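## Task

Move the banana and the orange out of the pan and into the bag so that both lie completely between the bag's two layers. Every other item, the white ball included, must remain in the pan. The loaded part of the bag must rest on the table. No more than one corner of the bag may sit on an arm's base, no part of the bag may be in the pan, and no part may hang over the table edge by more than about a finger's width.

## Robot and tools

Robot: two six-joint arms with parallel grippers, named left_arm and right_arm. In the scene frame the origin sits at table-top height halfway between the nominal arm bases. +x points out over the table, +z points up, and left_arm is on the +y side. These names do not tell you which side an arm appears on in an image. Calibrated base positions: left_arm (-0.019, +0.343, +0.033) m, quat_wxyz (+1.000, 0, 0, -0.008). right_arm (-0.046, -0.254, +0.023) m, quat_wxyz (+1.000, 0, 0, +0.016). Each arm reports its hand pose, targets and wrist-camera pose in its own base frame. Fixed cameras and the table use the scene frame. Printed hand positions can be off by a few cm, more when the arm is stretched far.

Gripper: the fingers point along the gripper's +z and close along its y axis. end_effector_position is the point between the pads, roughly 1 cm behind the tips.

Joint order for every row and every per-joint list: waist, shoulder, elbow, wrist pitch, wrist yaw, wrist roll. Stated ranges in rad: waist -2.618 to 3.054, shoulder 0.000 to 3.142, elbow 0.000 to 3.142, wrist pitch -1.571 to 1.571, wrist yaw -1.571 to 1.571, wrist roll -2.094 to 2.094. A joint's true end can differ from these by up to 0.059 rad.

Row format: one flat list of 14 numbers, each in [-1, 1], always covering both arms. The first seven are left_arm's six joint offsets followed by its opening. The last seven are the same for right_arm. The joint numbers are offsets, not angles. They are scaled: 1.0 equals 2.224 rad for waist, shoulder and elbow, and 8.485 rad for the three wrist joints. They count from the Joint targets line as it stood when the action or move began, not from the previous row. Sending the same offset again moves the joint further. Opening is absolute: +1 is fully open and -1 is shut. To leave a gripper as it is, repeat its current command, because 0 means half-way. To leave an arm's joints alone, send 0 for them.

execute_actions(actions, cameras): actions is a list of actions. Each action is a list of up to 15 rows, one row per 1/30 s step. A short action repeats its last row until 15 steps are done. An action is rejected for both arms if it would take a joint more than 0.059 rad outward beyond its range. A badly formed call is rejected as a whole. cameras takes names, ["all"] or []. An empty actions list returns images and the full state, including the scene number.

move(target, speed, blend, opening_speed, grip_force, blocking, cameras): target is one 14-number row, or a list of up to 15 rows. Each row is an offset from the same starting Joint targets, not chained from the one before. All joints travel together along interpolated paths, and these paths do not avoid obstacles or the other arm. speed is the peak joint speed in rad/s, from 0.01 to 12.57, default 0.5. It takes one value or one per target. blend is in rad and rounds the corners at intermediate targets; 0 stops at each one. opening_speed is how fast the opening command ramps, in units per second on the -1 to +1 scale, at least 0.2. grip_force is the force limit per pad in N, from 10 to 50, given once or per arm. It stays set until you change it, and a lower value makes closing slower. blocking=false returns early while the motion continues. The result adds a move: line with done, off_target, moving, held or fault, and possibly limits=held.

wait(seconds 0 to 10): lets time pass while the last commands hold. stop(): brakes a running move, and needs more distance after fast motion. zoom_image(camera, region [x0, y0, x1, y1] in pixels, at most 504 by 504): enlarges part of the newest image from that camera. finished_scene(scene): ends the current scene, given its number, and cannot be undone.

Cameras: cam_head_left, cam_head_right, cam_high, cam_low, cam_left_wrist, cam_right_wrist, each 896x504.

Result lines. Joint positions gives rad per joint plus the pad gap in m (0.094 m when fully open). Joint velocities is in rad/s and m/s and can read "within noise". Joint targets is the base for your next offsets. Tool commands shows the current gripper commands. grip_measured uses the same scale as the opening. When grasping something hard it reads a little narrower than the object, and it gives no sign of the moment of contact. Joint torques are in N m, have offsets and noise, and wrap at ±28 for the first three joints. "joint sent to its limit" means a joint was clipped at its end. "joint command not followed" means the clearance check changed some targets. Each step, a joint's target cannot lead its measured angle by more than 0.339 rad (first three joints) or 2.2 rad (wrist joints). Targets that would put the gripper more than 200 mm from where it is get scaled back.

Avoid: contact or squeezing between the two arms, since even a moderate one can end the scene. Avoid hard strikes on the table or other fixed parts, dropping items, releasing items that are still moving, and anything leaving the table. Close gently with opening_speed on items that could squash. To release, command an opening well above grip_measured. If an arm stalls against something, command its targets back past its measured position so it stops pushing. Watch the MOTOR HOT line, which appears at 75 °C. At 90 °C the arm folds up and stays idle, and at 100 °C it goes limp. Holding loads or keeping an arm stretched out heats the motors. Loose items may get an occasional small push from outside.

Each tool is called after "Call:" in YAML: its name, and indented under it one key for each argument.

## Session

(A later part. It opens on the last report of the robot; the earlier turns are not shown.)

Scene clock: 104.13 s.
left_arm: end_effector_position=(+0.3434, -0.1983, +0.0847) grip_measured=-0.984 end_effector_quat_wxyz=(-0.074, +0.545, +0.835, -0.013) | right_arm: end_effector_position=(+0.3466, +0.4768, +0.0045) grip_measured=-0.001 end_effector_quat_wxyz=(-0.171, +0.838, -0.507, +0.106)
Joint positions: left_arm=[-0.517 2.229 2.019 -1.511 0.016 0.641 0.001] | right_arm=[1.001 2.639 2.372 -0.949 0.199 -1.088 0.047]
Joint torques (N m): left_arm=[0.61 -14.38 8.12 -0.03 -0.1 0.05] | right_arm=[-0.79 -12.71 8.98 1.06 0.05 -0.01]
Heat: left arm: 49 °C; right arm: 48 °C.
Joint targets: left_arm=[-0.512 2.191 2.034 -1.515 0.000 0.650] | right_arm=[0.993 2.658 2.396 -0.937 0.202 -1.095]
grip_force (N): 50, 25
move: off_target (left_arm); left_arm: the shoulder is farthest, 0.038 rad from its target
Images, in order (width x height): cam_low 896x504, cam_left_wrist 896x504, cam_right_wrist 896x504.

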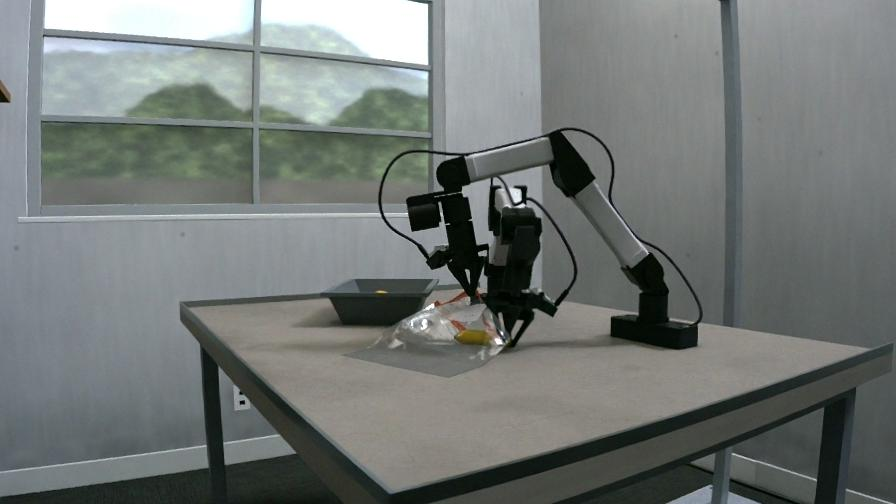

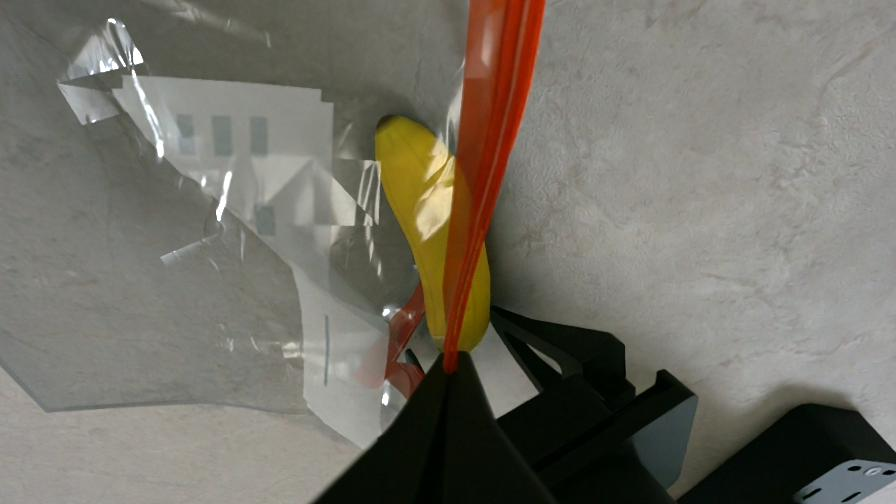

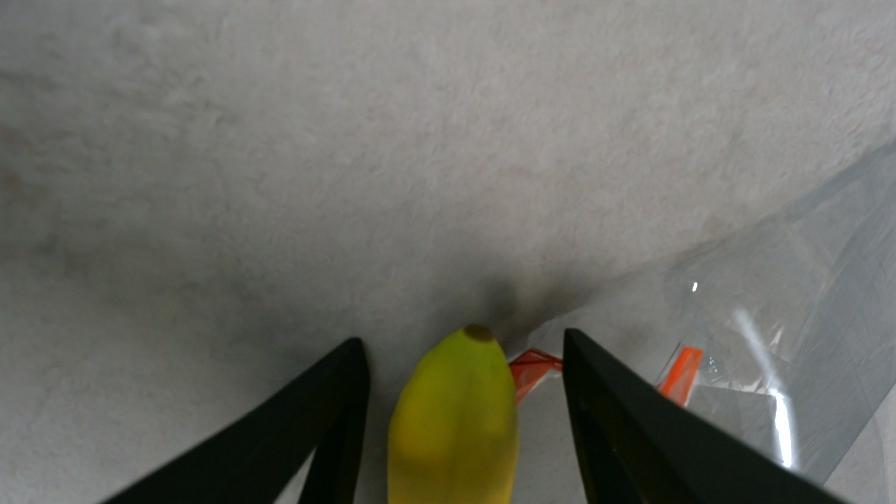

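Call:
move:
  target:
    - [0,0,0,0,0,0,-1, -0.004,0,-0.001,0,0,0,0.0]
    - [0,0,0,0,0,0,-1, -0.004,0,-0.001,0,0,0,-0.75]
  speed: 0.2
  opening_speed: 0.5
  cameras: ["cam_left_wrist","cam_right_wrist","cam_low"]

Call:
zoom_image:
  camera: "cam_low"
  region: [380, 240, 580, 390]

Scene clock: 107.10 s.
left_arm: end_effector_position=(+0.3434, -0.1983, +0.0847) grip_measured=-0.984 end_effector_quat_wxyz=(-0.074, +0.545, +0.835, -0.013) | right_arm: end_effector_position=(+0.3511, +0.4735, +0.0045) grip_measured=-0.492 end_effector_quat_wxyz=(-0.171, +0.836, -0.511, +0.106)
Joint positions: left_arm=[-0.517 2.229 2.019 -1.511 0.016 0.641 0.001] | right_arm=[0.991 2.639 2.372 -0.949 0.199 -1.089 0.024]
Joint torques (N m): left_arm=[0.62 -14.37 8.1 -0.03 -0.1 0.04] | right_arm=[-0.66 -12.7 8.8 1.04 0.05 0]
Heat: left arm: 50 °C; right arm: 48 °C.
Joint targets: left_arm=[-0.512 2.191 2.034 -1.515 0.000 0.650] | right_arm=[0.984 2.658 2.394 -0.937 0.202 -1.096]
grip_force (N): 50, 25
move: off_target (left_arm); left_arm: the shoulder is farthest, 0.038 rad from its target
Images, in order (width x height): cam_low 896x504, cam_left_wrist 896x504, cam_right_wrist 896x504.

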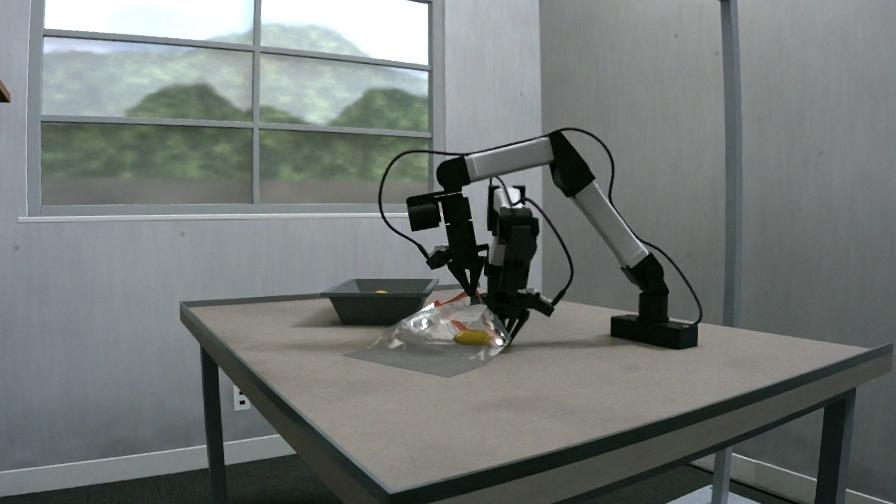

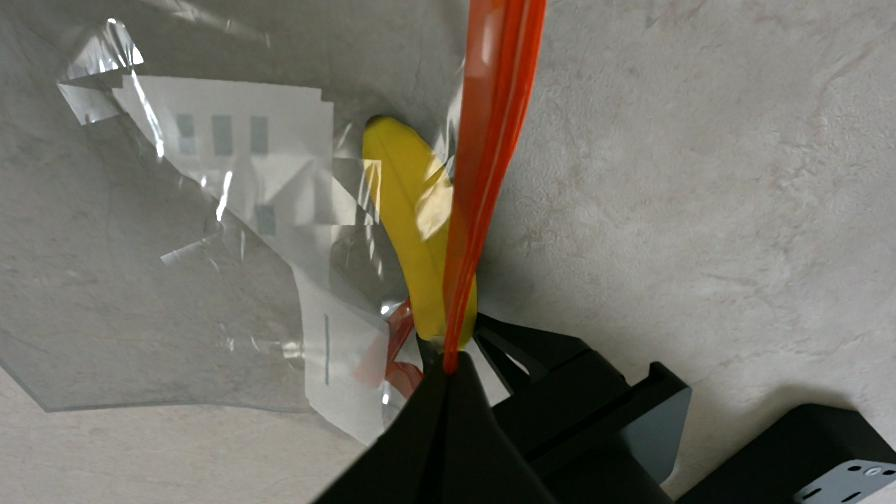

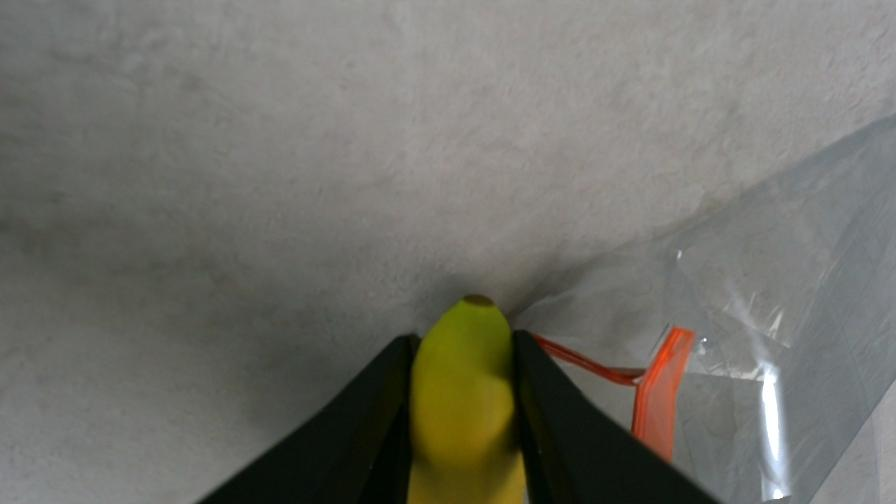

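Scaled by 2.520 from the camera's 896x504 image, which has a finer 1280x720 frame.

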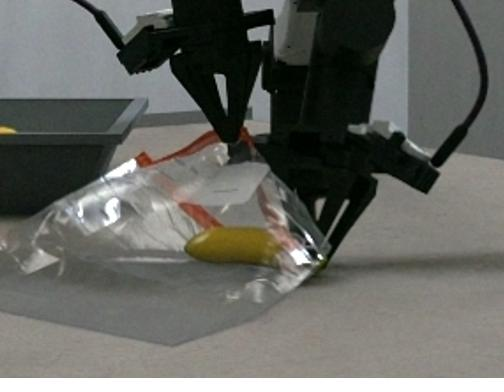

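Call:
move:
  target:
    - [0,0,0,0,0,0,-1, 0.0127,-0.0837,-0.1225,0.0258,0.0095,-0.0007,-0.75]
    - [0,0,0,0,0,0,-1, -0.0223,-0.0991,-0.1765,0.0489,0.0108,-0.0099,-0.75]
  speed: 0.25
  blend: 0.02
  cameras: ["cam_left_wrist","cam_right_wrist","cam_low","cam_head_left"]

Call:
zoom_image:
  camera: "cam_low"
  region: [380, 240, 580, 390]

Scene clock: 110.47 s.
left_arm: end_effector_position=(+0.3434, -0.1983, +0.0847) grip_measured=-0.984 end_effector_quat_wxyz=(-0.074, +0.545, +0.835, -0.013) | right_arm: end_effector_position=(+0.3786, +0.4617, +0.0041) grip_measured=-0.501 end_effector_quat_wxyz=(-0.236, +0.817, -0.504, +0.155)
Joint positions: left_arm=[-0.517 2.229 2.019 -1.511 0.016 0.641 0.001] | right_arm=[0.963 2.502 2.038 -0.599 0.276 -1.145 0.023]
Joint torques (N m): left_arm=[0.59 -14.41 8.12 -0.02 -0.1 0.04] | right_arm=[0.28 -13.78 6.93 1.15 0.09 0.09]
Heat: left arm: 52 °C; right arm: 50 °C.
Joint targets: left_arm=[-0.512 2.191 2.034 -1.515 0.000 0.650] | right_arm=[0.965 2.502 2.039 -0.600 0.276 -1.145]
grip_force (N): 50, 25
move: held (right_arm; a check stopped the path), off_target (left_arm); path passed 1 of 2 targets; limits=held; left_arm: the shoulder is farthest, 0.038 rad from its target; right_arm: the wrist pitch is farthest, 0.077 rad from its target
joint command not followed: on one or more control steps a check withheld the commanded joint targets of the right arm, and it was not sent them on those steps.
cause: the commanded joint targets, or the way to them, would bring a part of the robot too close to another arm (this arm's wrist (the part past the wrist pitch) and the left arm's gripper housing, 5 mm apart when this arm was first held).
Images, in order (width x height): cam_head_left 896x504, cam_low 896x504, cam_left_wrist 896x504, cam_right_wrist 896x504.

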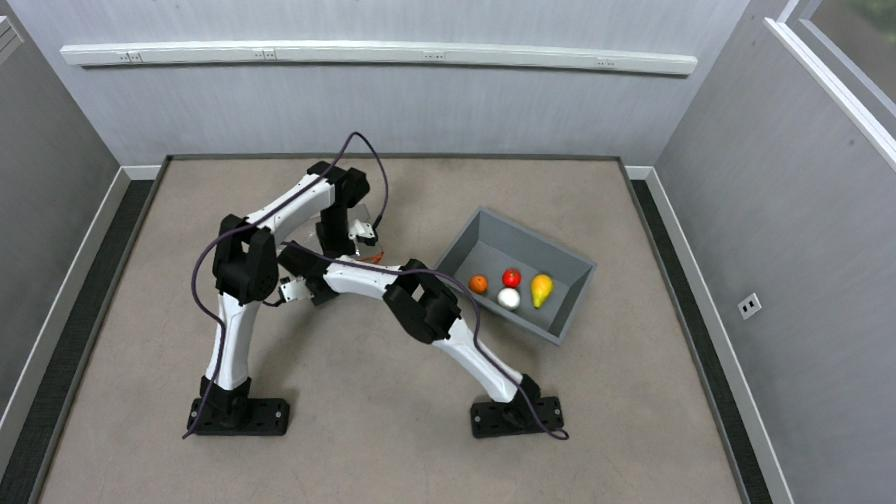

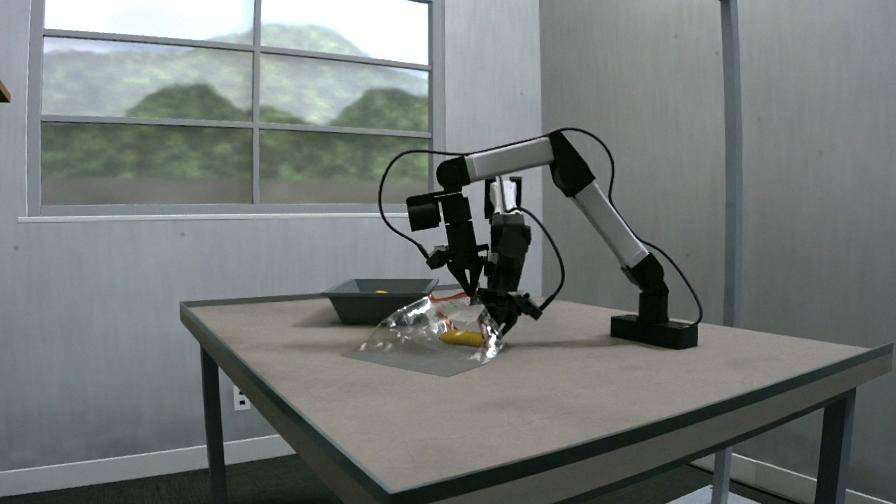

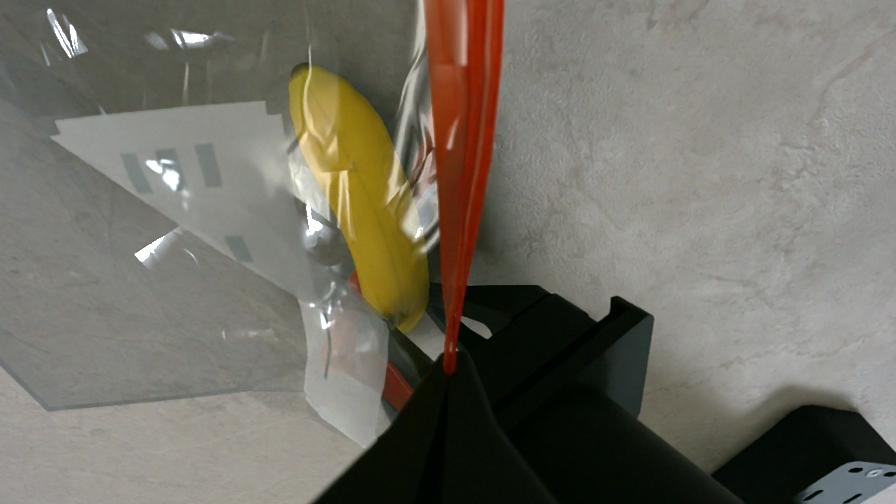

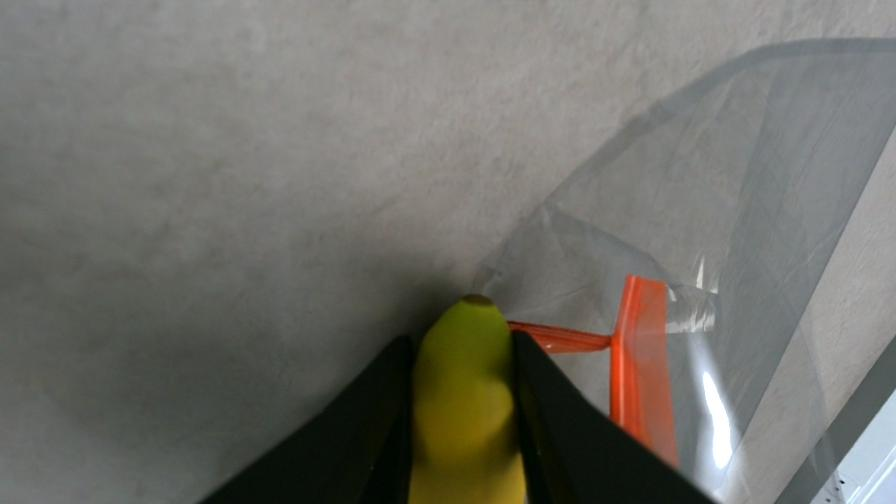

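Scaled by 2.520 from the camera's 896x504 image, which has a finer 1280x720 frame.

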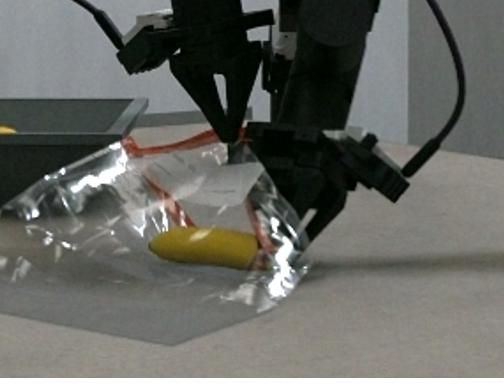

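Call:
move:
  target:
    - [0,0,0,0,0,0,-1, 0,0,0,0,0,0,-0.15]
    - [0,0,0,0,0,0,-1, 0.0557,-0.0894,-0.0855,0.0068,0.0109,0.0097,-0.15]
  speed: 0.25
  opening_speed: 0.6
  cameras: ["cam_left_wrist","cam_right_wrist","cam_low","cam_head_left"]

Call:
zoom_image:
  camera: "cam_low"
  region: [380, 240, 580, 390]

Call:
zoom_image:
  camera: "cam_head_left"
  region: [240, 180, 440, 340]

Scene clock: 113.63 s.
left_arm: end_effector_position=(+0.3434, -0.1983, +0.0847) grip_measured=-0.984 end_effector_quat_wxyz=(-0.074, +0.545, +0.835, -0.013) | right_arm: end_effector_position=(+0.3179, +0.4725, +0.0271) grip_measured=-0.151 end_effector_quat_wxyz=(-0.249, +0.818, -0.489, +0.170)
Joint positions: left_arm=[-0.517 2.229 2.019 -1.511 0.016 0.641 0.001] | right_arm=[1.086 2.358 1.854 -0.557 0.358 -1.072 0.04]
Joint torques (N m): left_arm=[0.62 -14.37 8.1 -0.02 -0.1 0.05] | right_arm=[-0.05 -17.61 6.31 1.31 0.19 0.19]
Heat: left arm: 52 °C; right arm: 51 °C.
Joint targets: left_arm=[-0.512 2.191 2.034 -1.515 0.000 0.650] | right_arm=[1.089 2.303 1.849 -0.542 0.368 -1.062]
grip_force (N): 50, 25
move: off_target (left_arm, right_arm); left_arm: the shoulder is farthest, 0.038 rad from its target; right_arm: the shoulder is farthest, 0.055 rad from its target
Images, in order (width x height): cam_head_left 896x504, cam_low 896x504, cam_left_wrist 896x504, cam_right_wrist 896x504.

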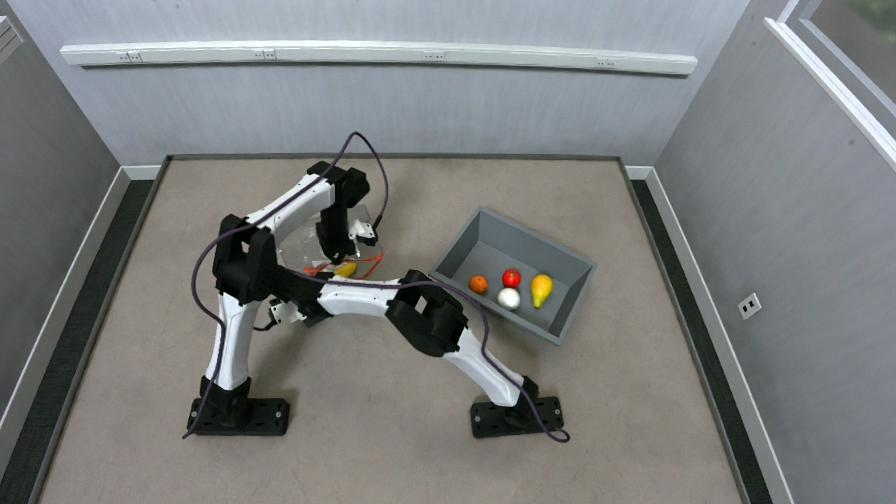

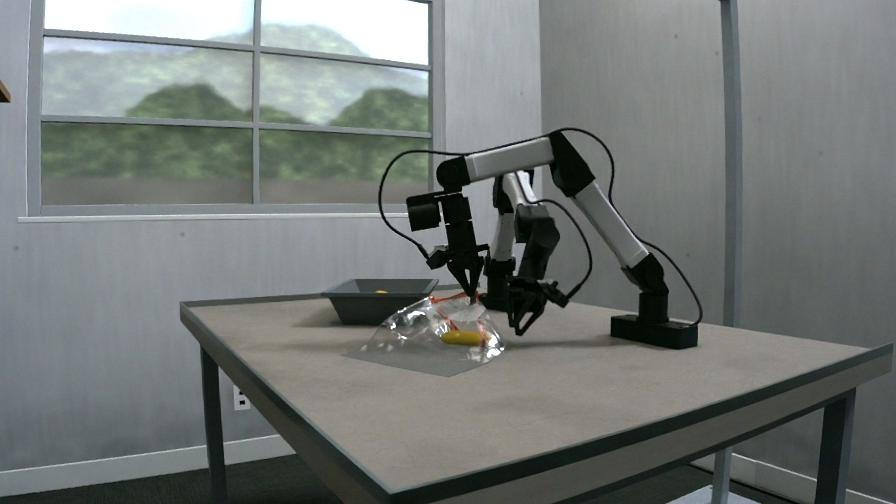

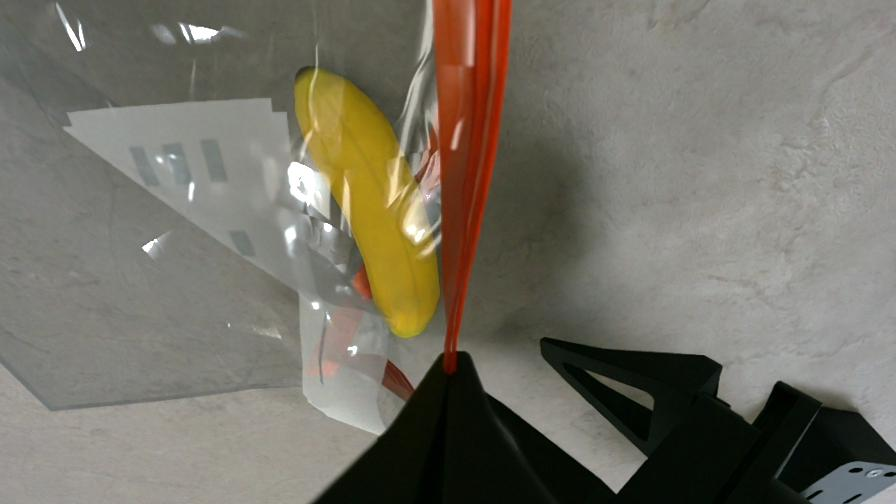

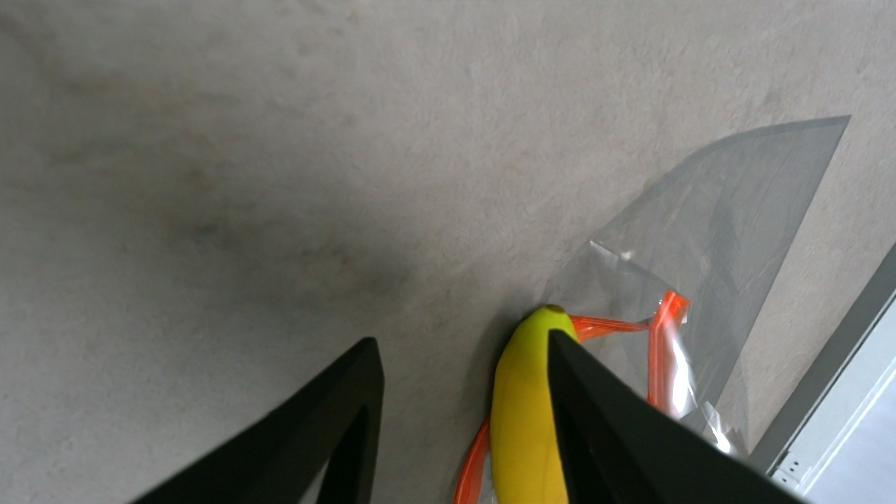

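Scaled by 2.520 from the camera's 896x504 image, which has a finer 1280x720 frame.

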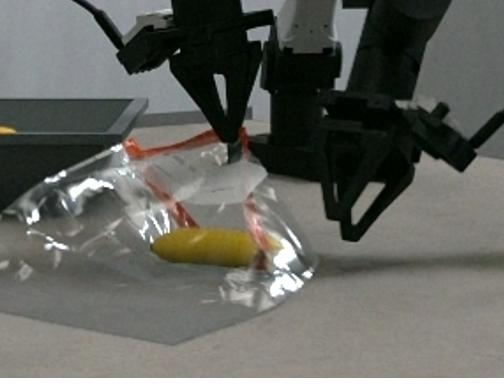

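Scaled by 2.520 from the camera's 896x504 image, which has a finer 1280x720 frame.

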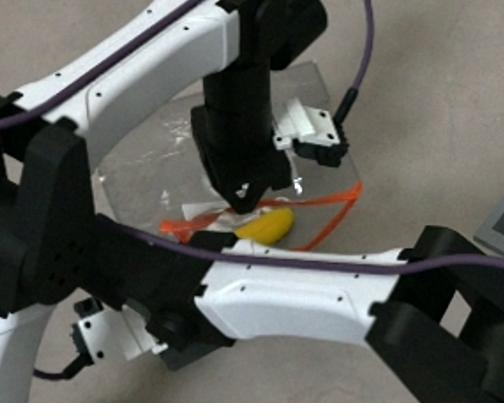

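Call:
move:
  target:
    - [0,0,0,0,0,0,-1, 0,-0.2073,-0.1781,-0.0078,0,0,-0.15]
    - [0,-0.0845,-0.0607,0.014,0,0,-1, -0.4514,-0.21,-0.1021,-0.096,-0.0434,0.2012,0.28]
  speed: [0.4,0.8]
  blend: [0.05,0]
  cameras: ["all"]

Call:
zoom_image:
  camera: "cam_low"
  region: [330, 200, 580, 390]

Call:
zoom_image:
  camera: "cam_head_left"
  region: [240, 180, 440, 340]

Scene clock: 120.00 s.
left_arm: end_effector_position=(+0.3466, -0.1961, +0.1298) grip_measured=-0.985 end_effector_quat_wxyz=(+0.018, +0.544, +0.839, -0.003) | right_arm: end_effector_position=(+0.3355, +0.0274, +0.1059) grip_measured=+0.279 end_effector_quat_wxyz=(-0.029, +0.272, +0.962, -0.015)
Joint positions: left_arm=[-0.511 2.037 1.909 -1.407 0.009 0.639 0.001] | right_arm=[0.086 1.881 1.596 -1.35 0.009 0.637 0.06]
Joint torques (N m): left_arm=[0.17 -12.85 5.97 0.58 -0.02 0.06] | right_arm=[-0.08 -12.57 8.46 0.08 -0.07 0.14]
Heat: left arm: 52 °C; right arm: 52 °C.
Joint targets: left_arm=[-0.512 2.003 1.899 -1.397 0.000 0.650] | right_arm=[0.085 1.836 1.622 -1.357 0.000 0.645]
grip_force (N): 50, 25
move: off_target (right_arm); target 2's new numbers were sent with right_arm's shoulder 0.045 rad from that target; right_arm: the shoulder is farthest, 0.045 rad from its target

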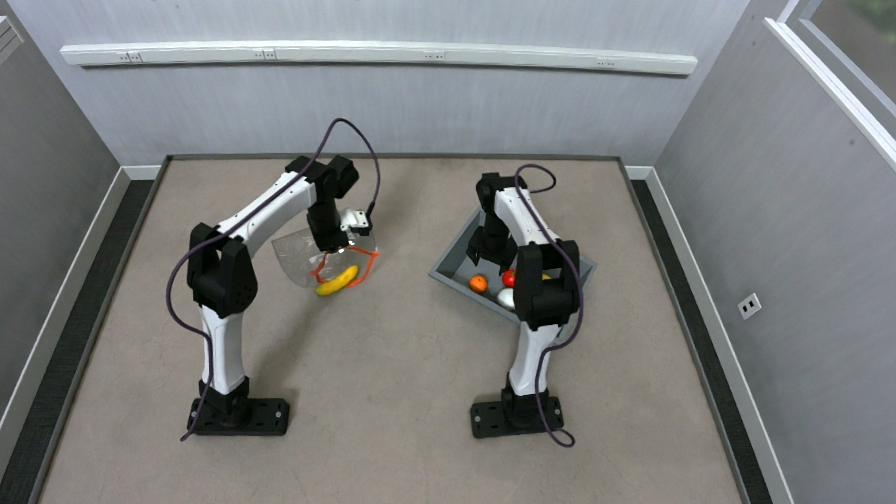

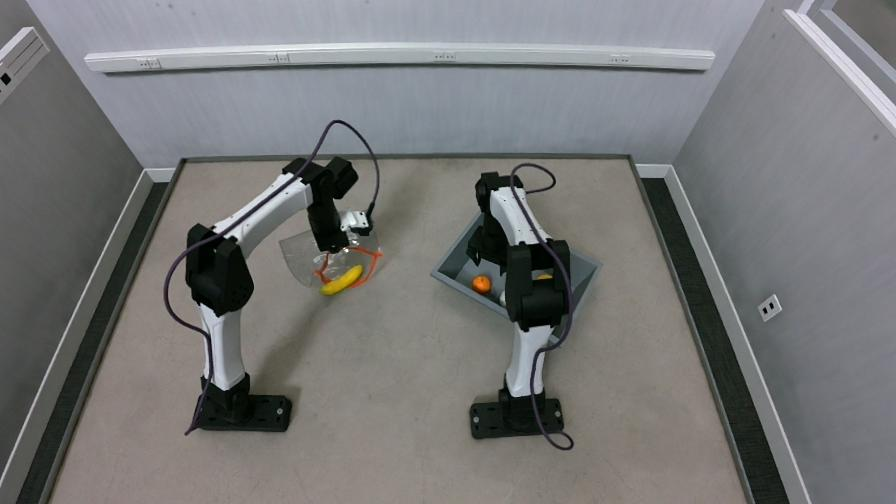

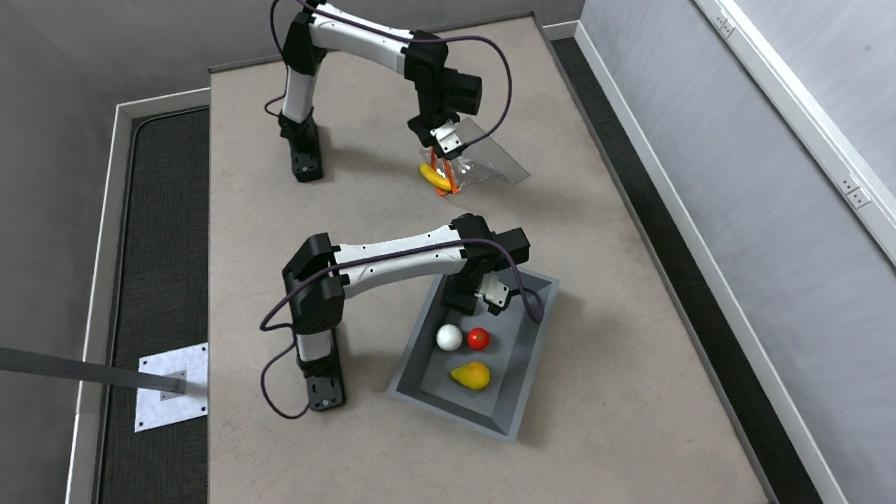

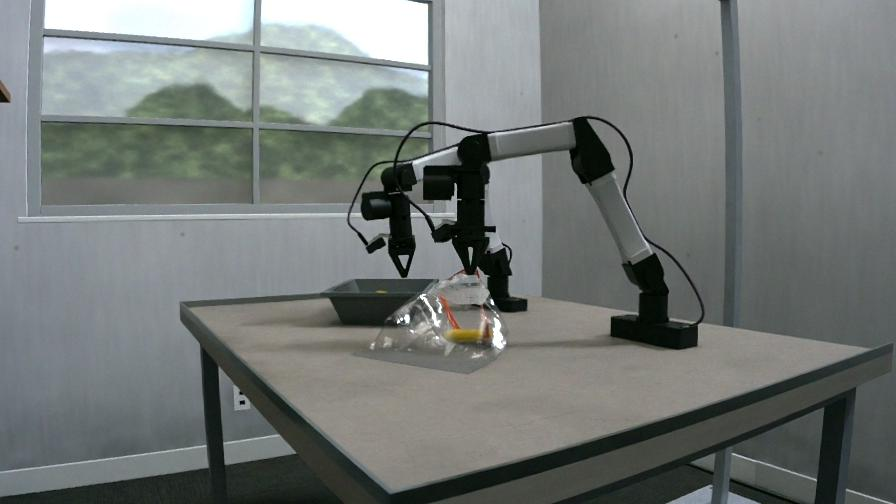

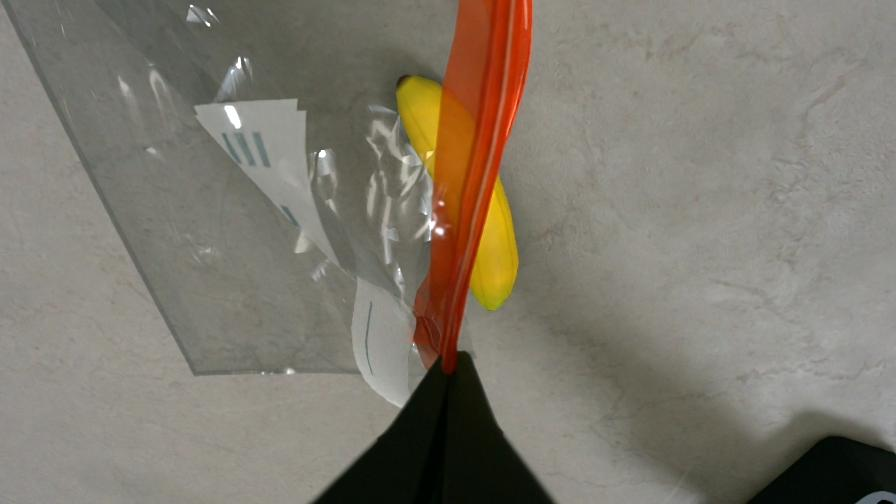

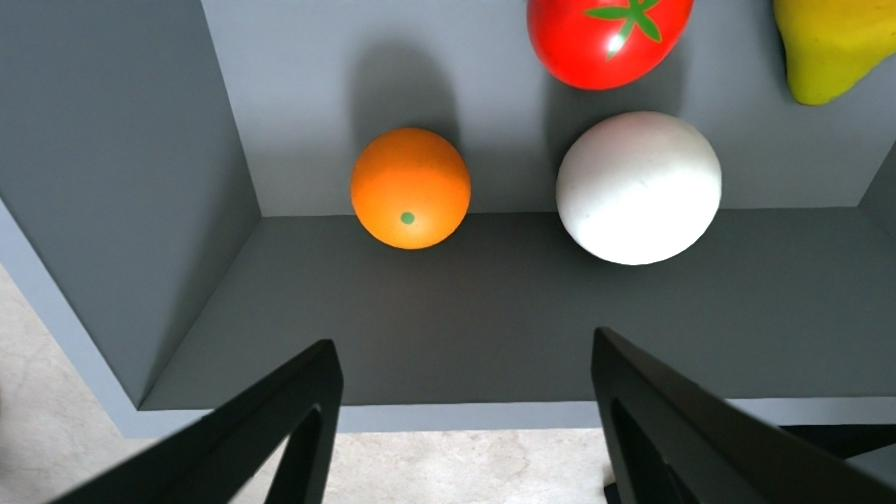

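Scaled by 2.016 from the camera's 896x504 image, which has a finer 1280x720 frame.

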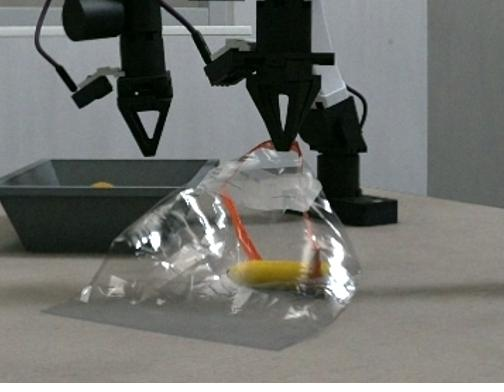

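Scaled by 2.520 from the camera's 896x504 image, which has a finer 1280x720 frame.

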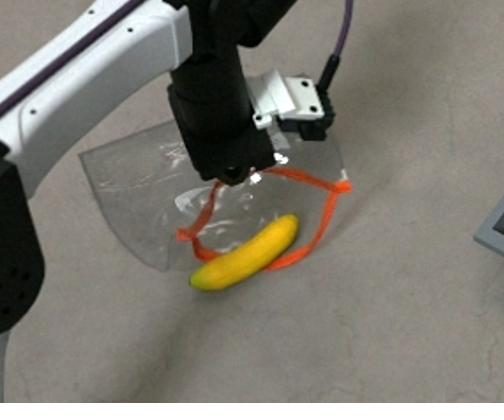

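Call:
move:
  target: [0,0,0,0,0,0,-1, 0.0108,0.0266,-0.0942,0.0318,0,0.0028,0.28]
  speed: 0.35
  cameras: ["cam_right_wrist"]

Scene clock: 122.33 s.
left_arm: end_effector_position=(+0.3466, -0.1961, +0.1298) grip_measured=-0.985 end_effector_quat_wxyz=(+0.018, +0.544, +0.839, -0.003) | right_arm: end_effector_position=(+0.3463, +0.0341, +0.0603) grip_measured=+0.279 end_effector_quat_wxyz=(+0.004, +0.276, +0.961, -0.003)
Joint positions: left_arm=[-0.511 2.037 1.909 -1.407 0.009 0.639 0.001] | right_arm=[0.102 1.881 1.415 -1.098 0.008 0.661 0.06]
Joint torques (N m): left_arm=[0.14 -12.88 5.97 0.57 -0.03 0.05] | right_arm=[0.69 -7.39 5.75 0.41 -0.07 0.12]
Heat: left arm: 52 °C; right arm: 51 °C.
Joint targets: left_arm=[-0.512 2.003 1.899 -1.397 0.000 0.650] | right_arm=[0.109 1.895 1.412 -1.087 0.000 0.669]
grip_force (N): 50, 25
move: done
Images, in order (width x height): cam_right_wrist 896x504.

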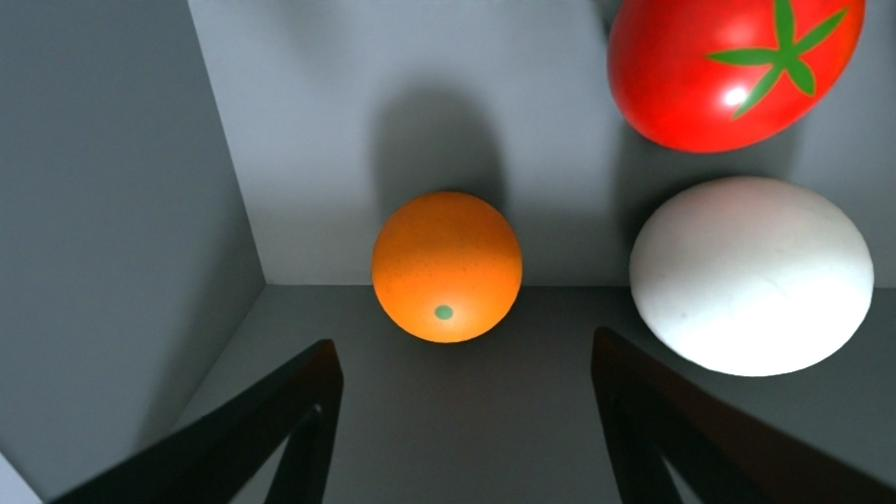

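Call:
move:
  target:
    - [0,0,0,0,0,0,-1, 0.0048,0.0294,-0.0439,0.0192,0,0.0013,0.24]
    - [0,0,0,0,0,0,-1, 0.0048,0.0294,-0.0439,0.0192,0,0.0013,-0.13]
    - [0,0,0,0,0,0,-1, 0.0048,-0.0265,0.0944,-0.0318,0,0.0013,-0.13]
  speed: [0.25,0.25,0.35]
  opening_speed: 0.4
  cameras: ["cam_right_wrist","cam_head_left","cam_low"]

Call:
zoom_image:
  camera: "cam_head_left"
  region: [240, 180, 440, 340]

Scene clock: 127.60 s.
left_arm: end_effector_position=(+0.3466, -0.1961, +0.1298) grip_measured=-0.985 end_effector_quat_wxyz=(+0.018, +0.544, +0.839, -0.003) | right_arm: end_effector_position=(+0.3358, +0.0363, +0.1096) grip_measured=-0.112 end_effector_quat_wxyz=(-0.022, +0.276, +0.961, -0.014)
Joint positions: left_arm=[-0.511 2.037 1.909 -1.407 0.009 0.639 0.001] | right_arm=[0.112 1.872 1.599 -1.349 0.008 0.672 0.042]
Joint torques (N m): left_arm=[0.16 -12.86 6.02 0.57 -0.03 0.06] | right_arm=[0.76 -11.73 8.17 0.1 -0.07 0.13]
Heat: left arm: 50 °C; right arm: 50 °C.
Joint targets: left_arm=[-0.512 2.003 1.899 -1.397 0.000 0.650] | right_arm=[0.119 1.836 1.622 -1.357 0.000 0.679]
grip_force (N): 50, 25
move: off_target (right_arm); right_arm: the shoulder is farthest, 0.036 rad from its target
Images, in order (width x height): cam_head_left 896x504, cam_low 896x504, cam_right_wrist 896x504.

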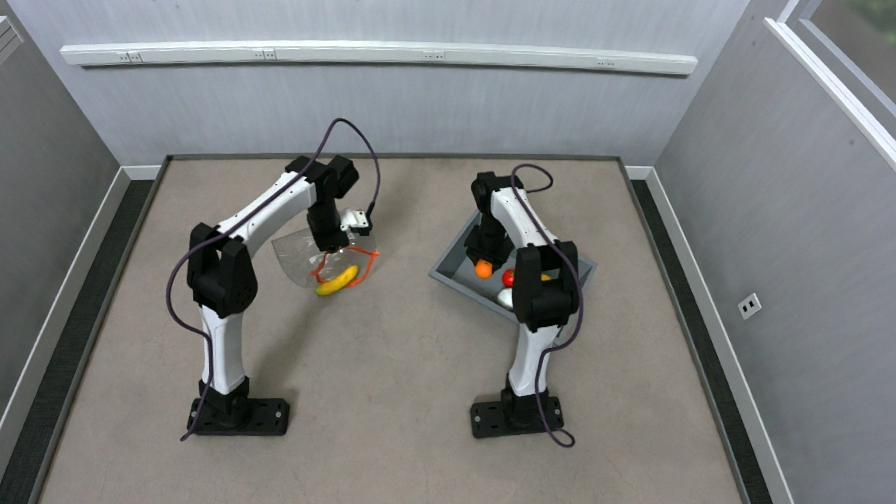

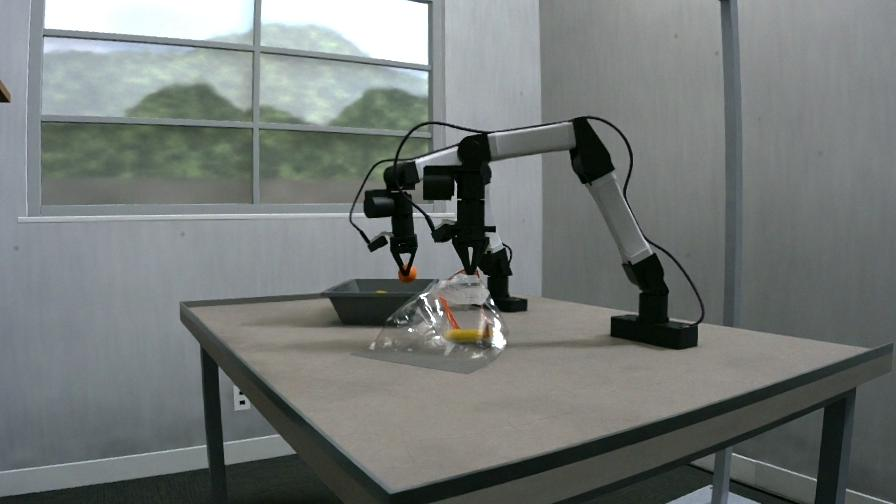

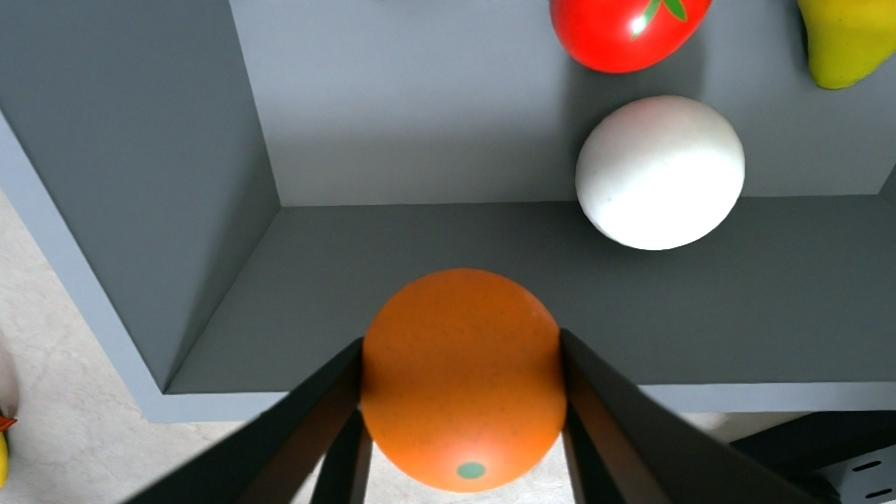

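Scaled by 2.520 from the camera's 896x504 image, which has a finer 1280x720 frame.

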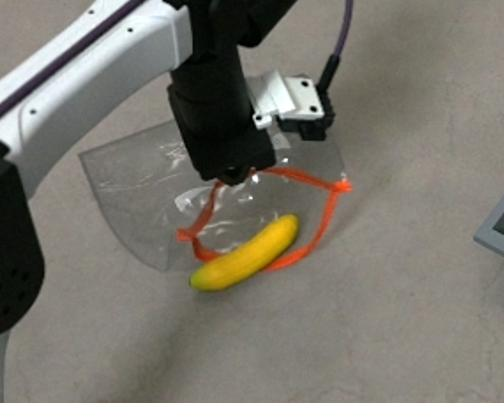

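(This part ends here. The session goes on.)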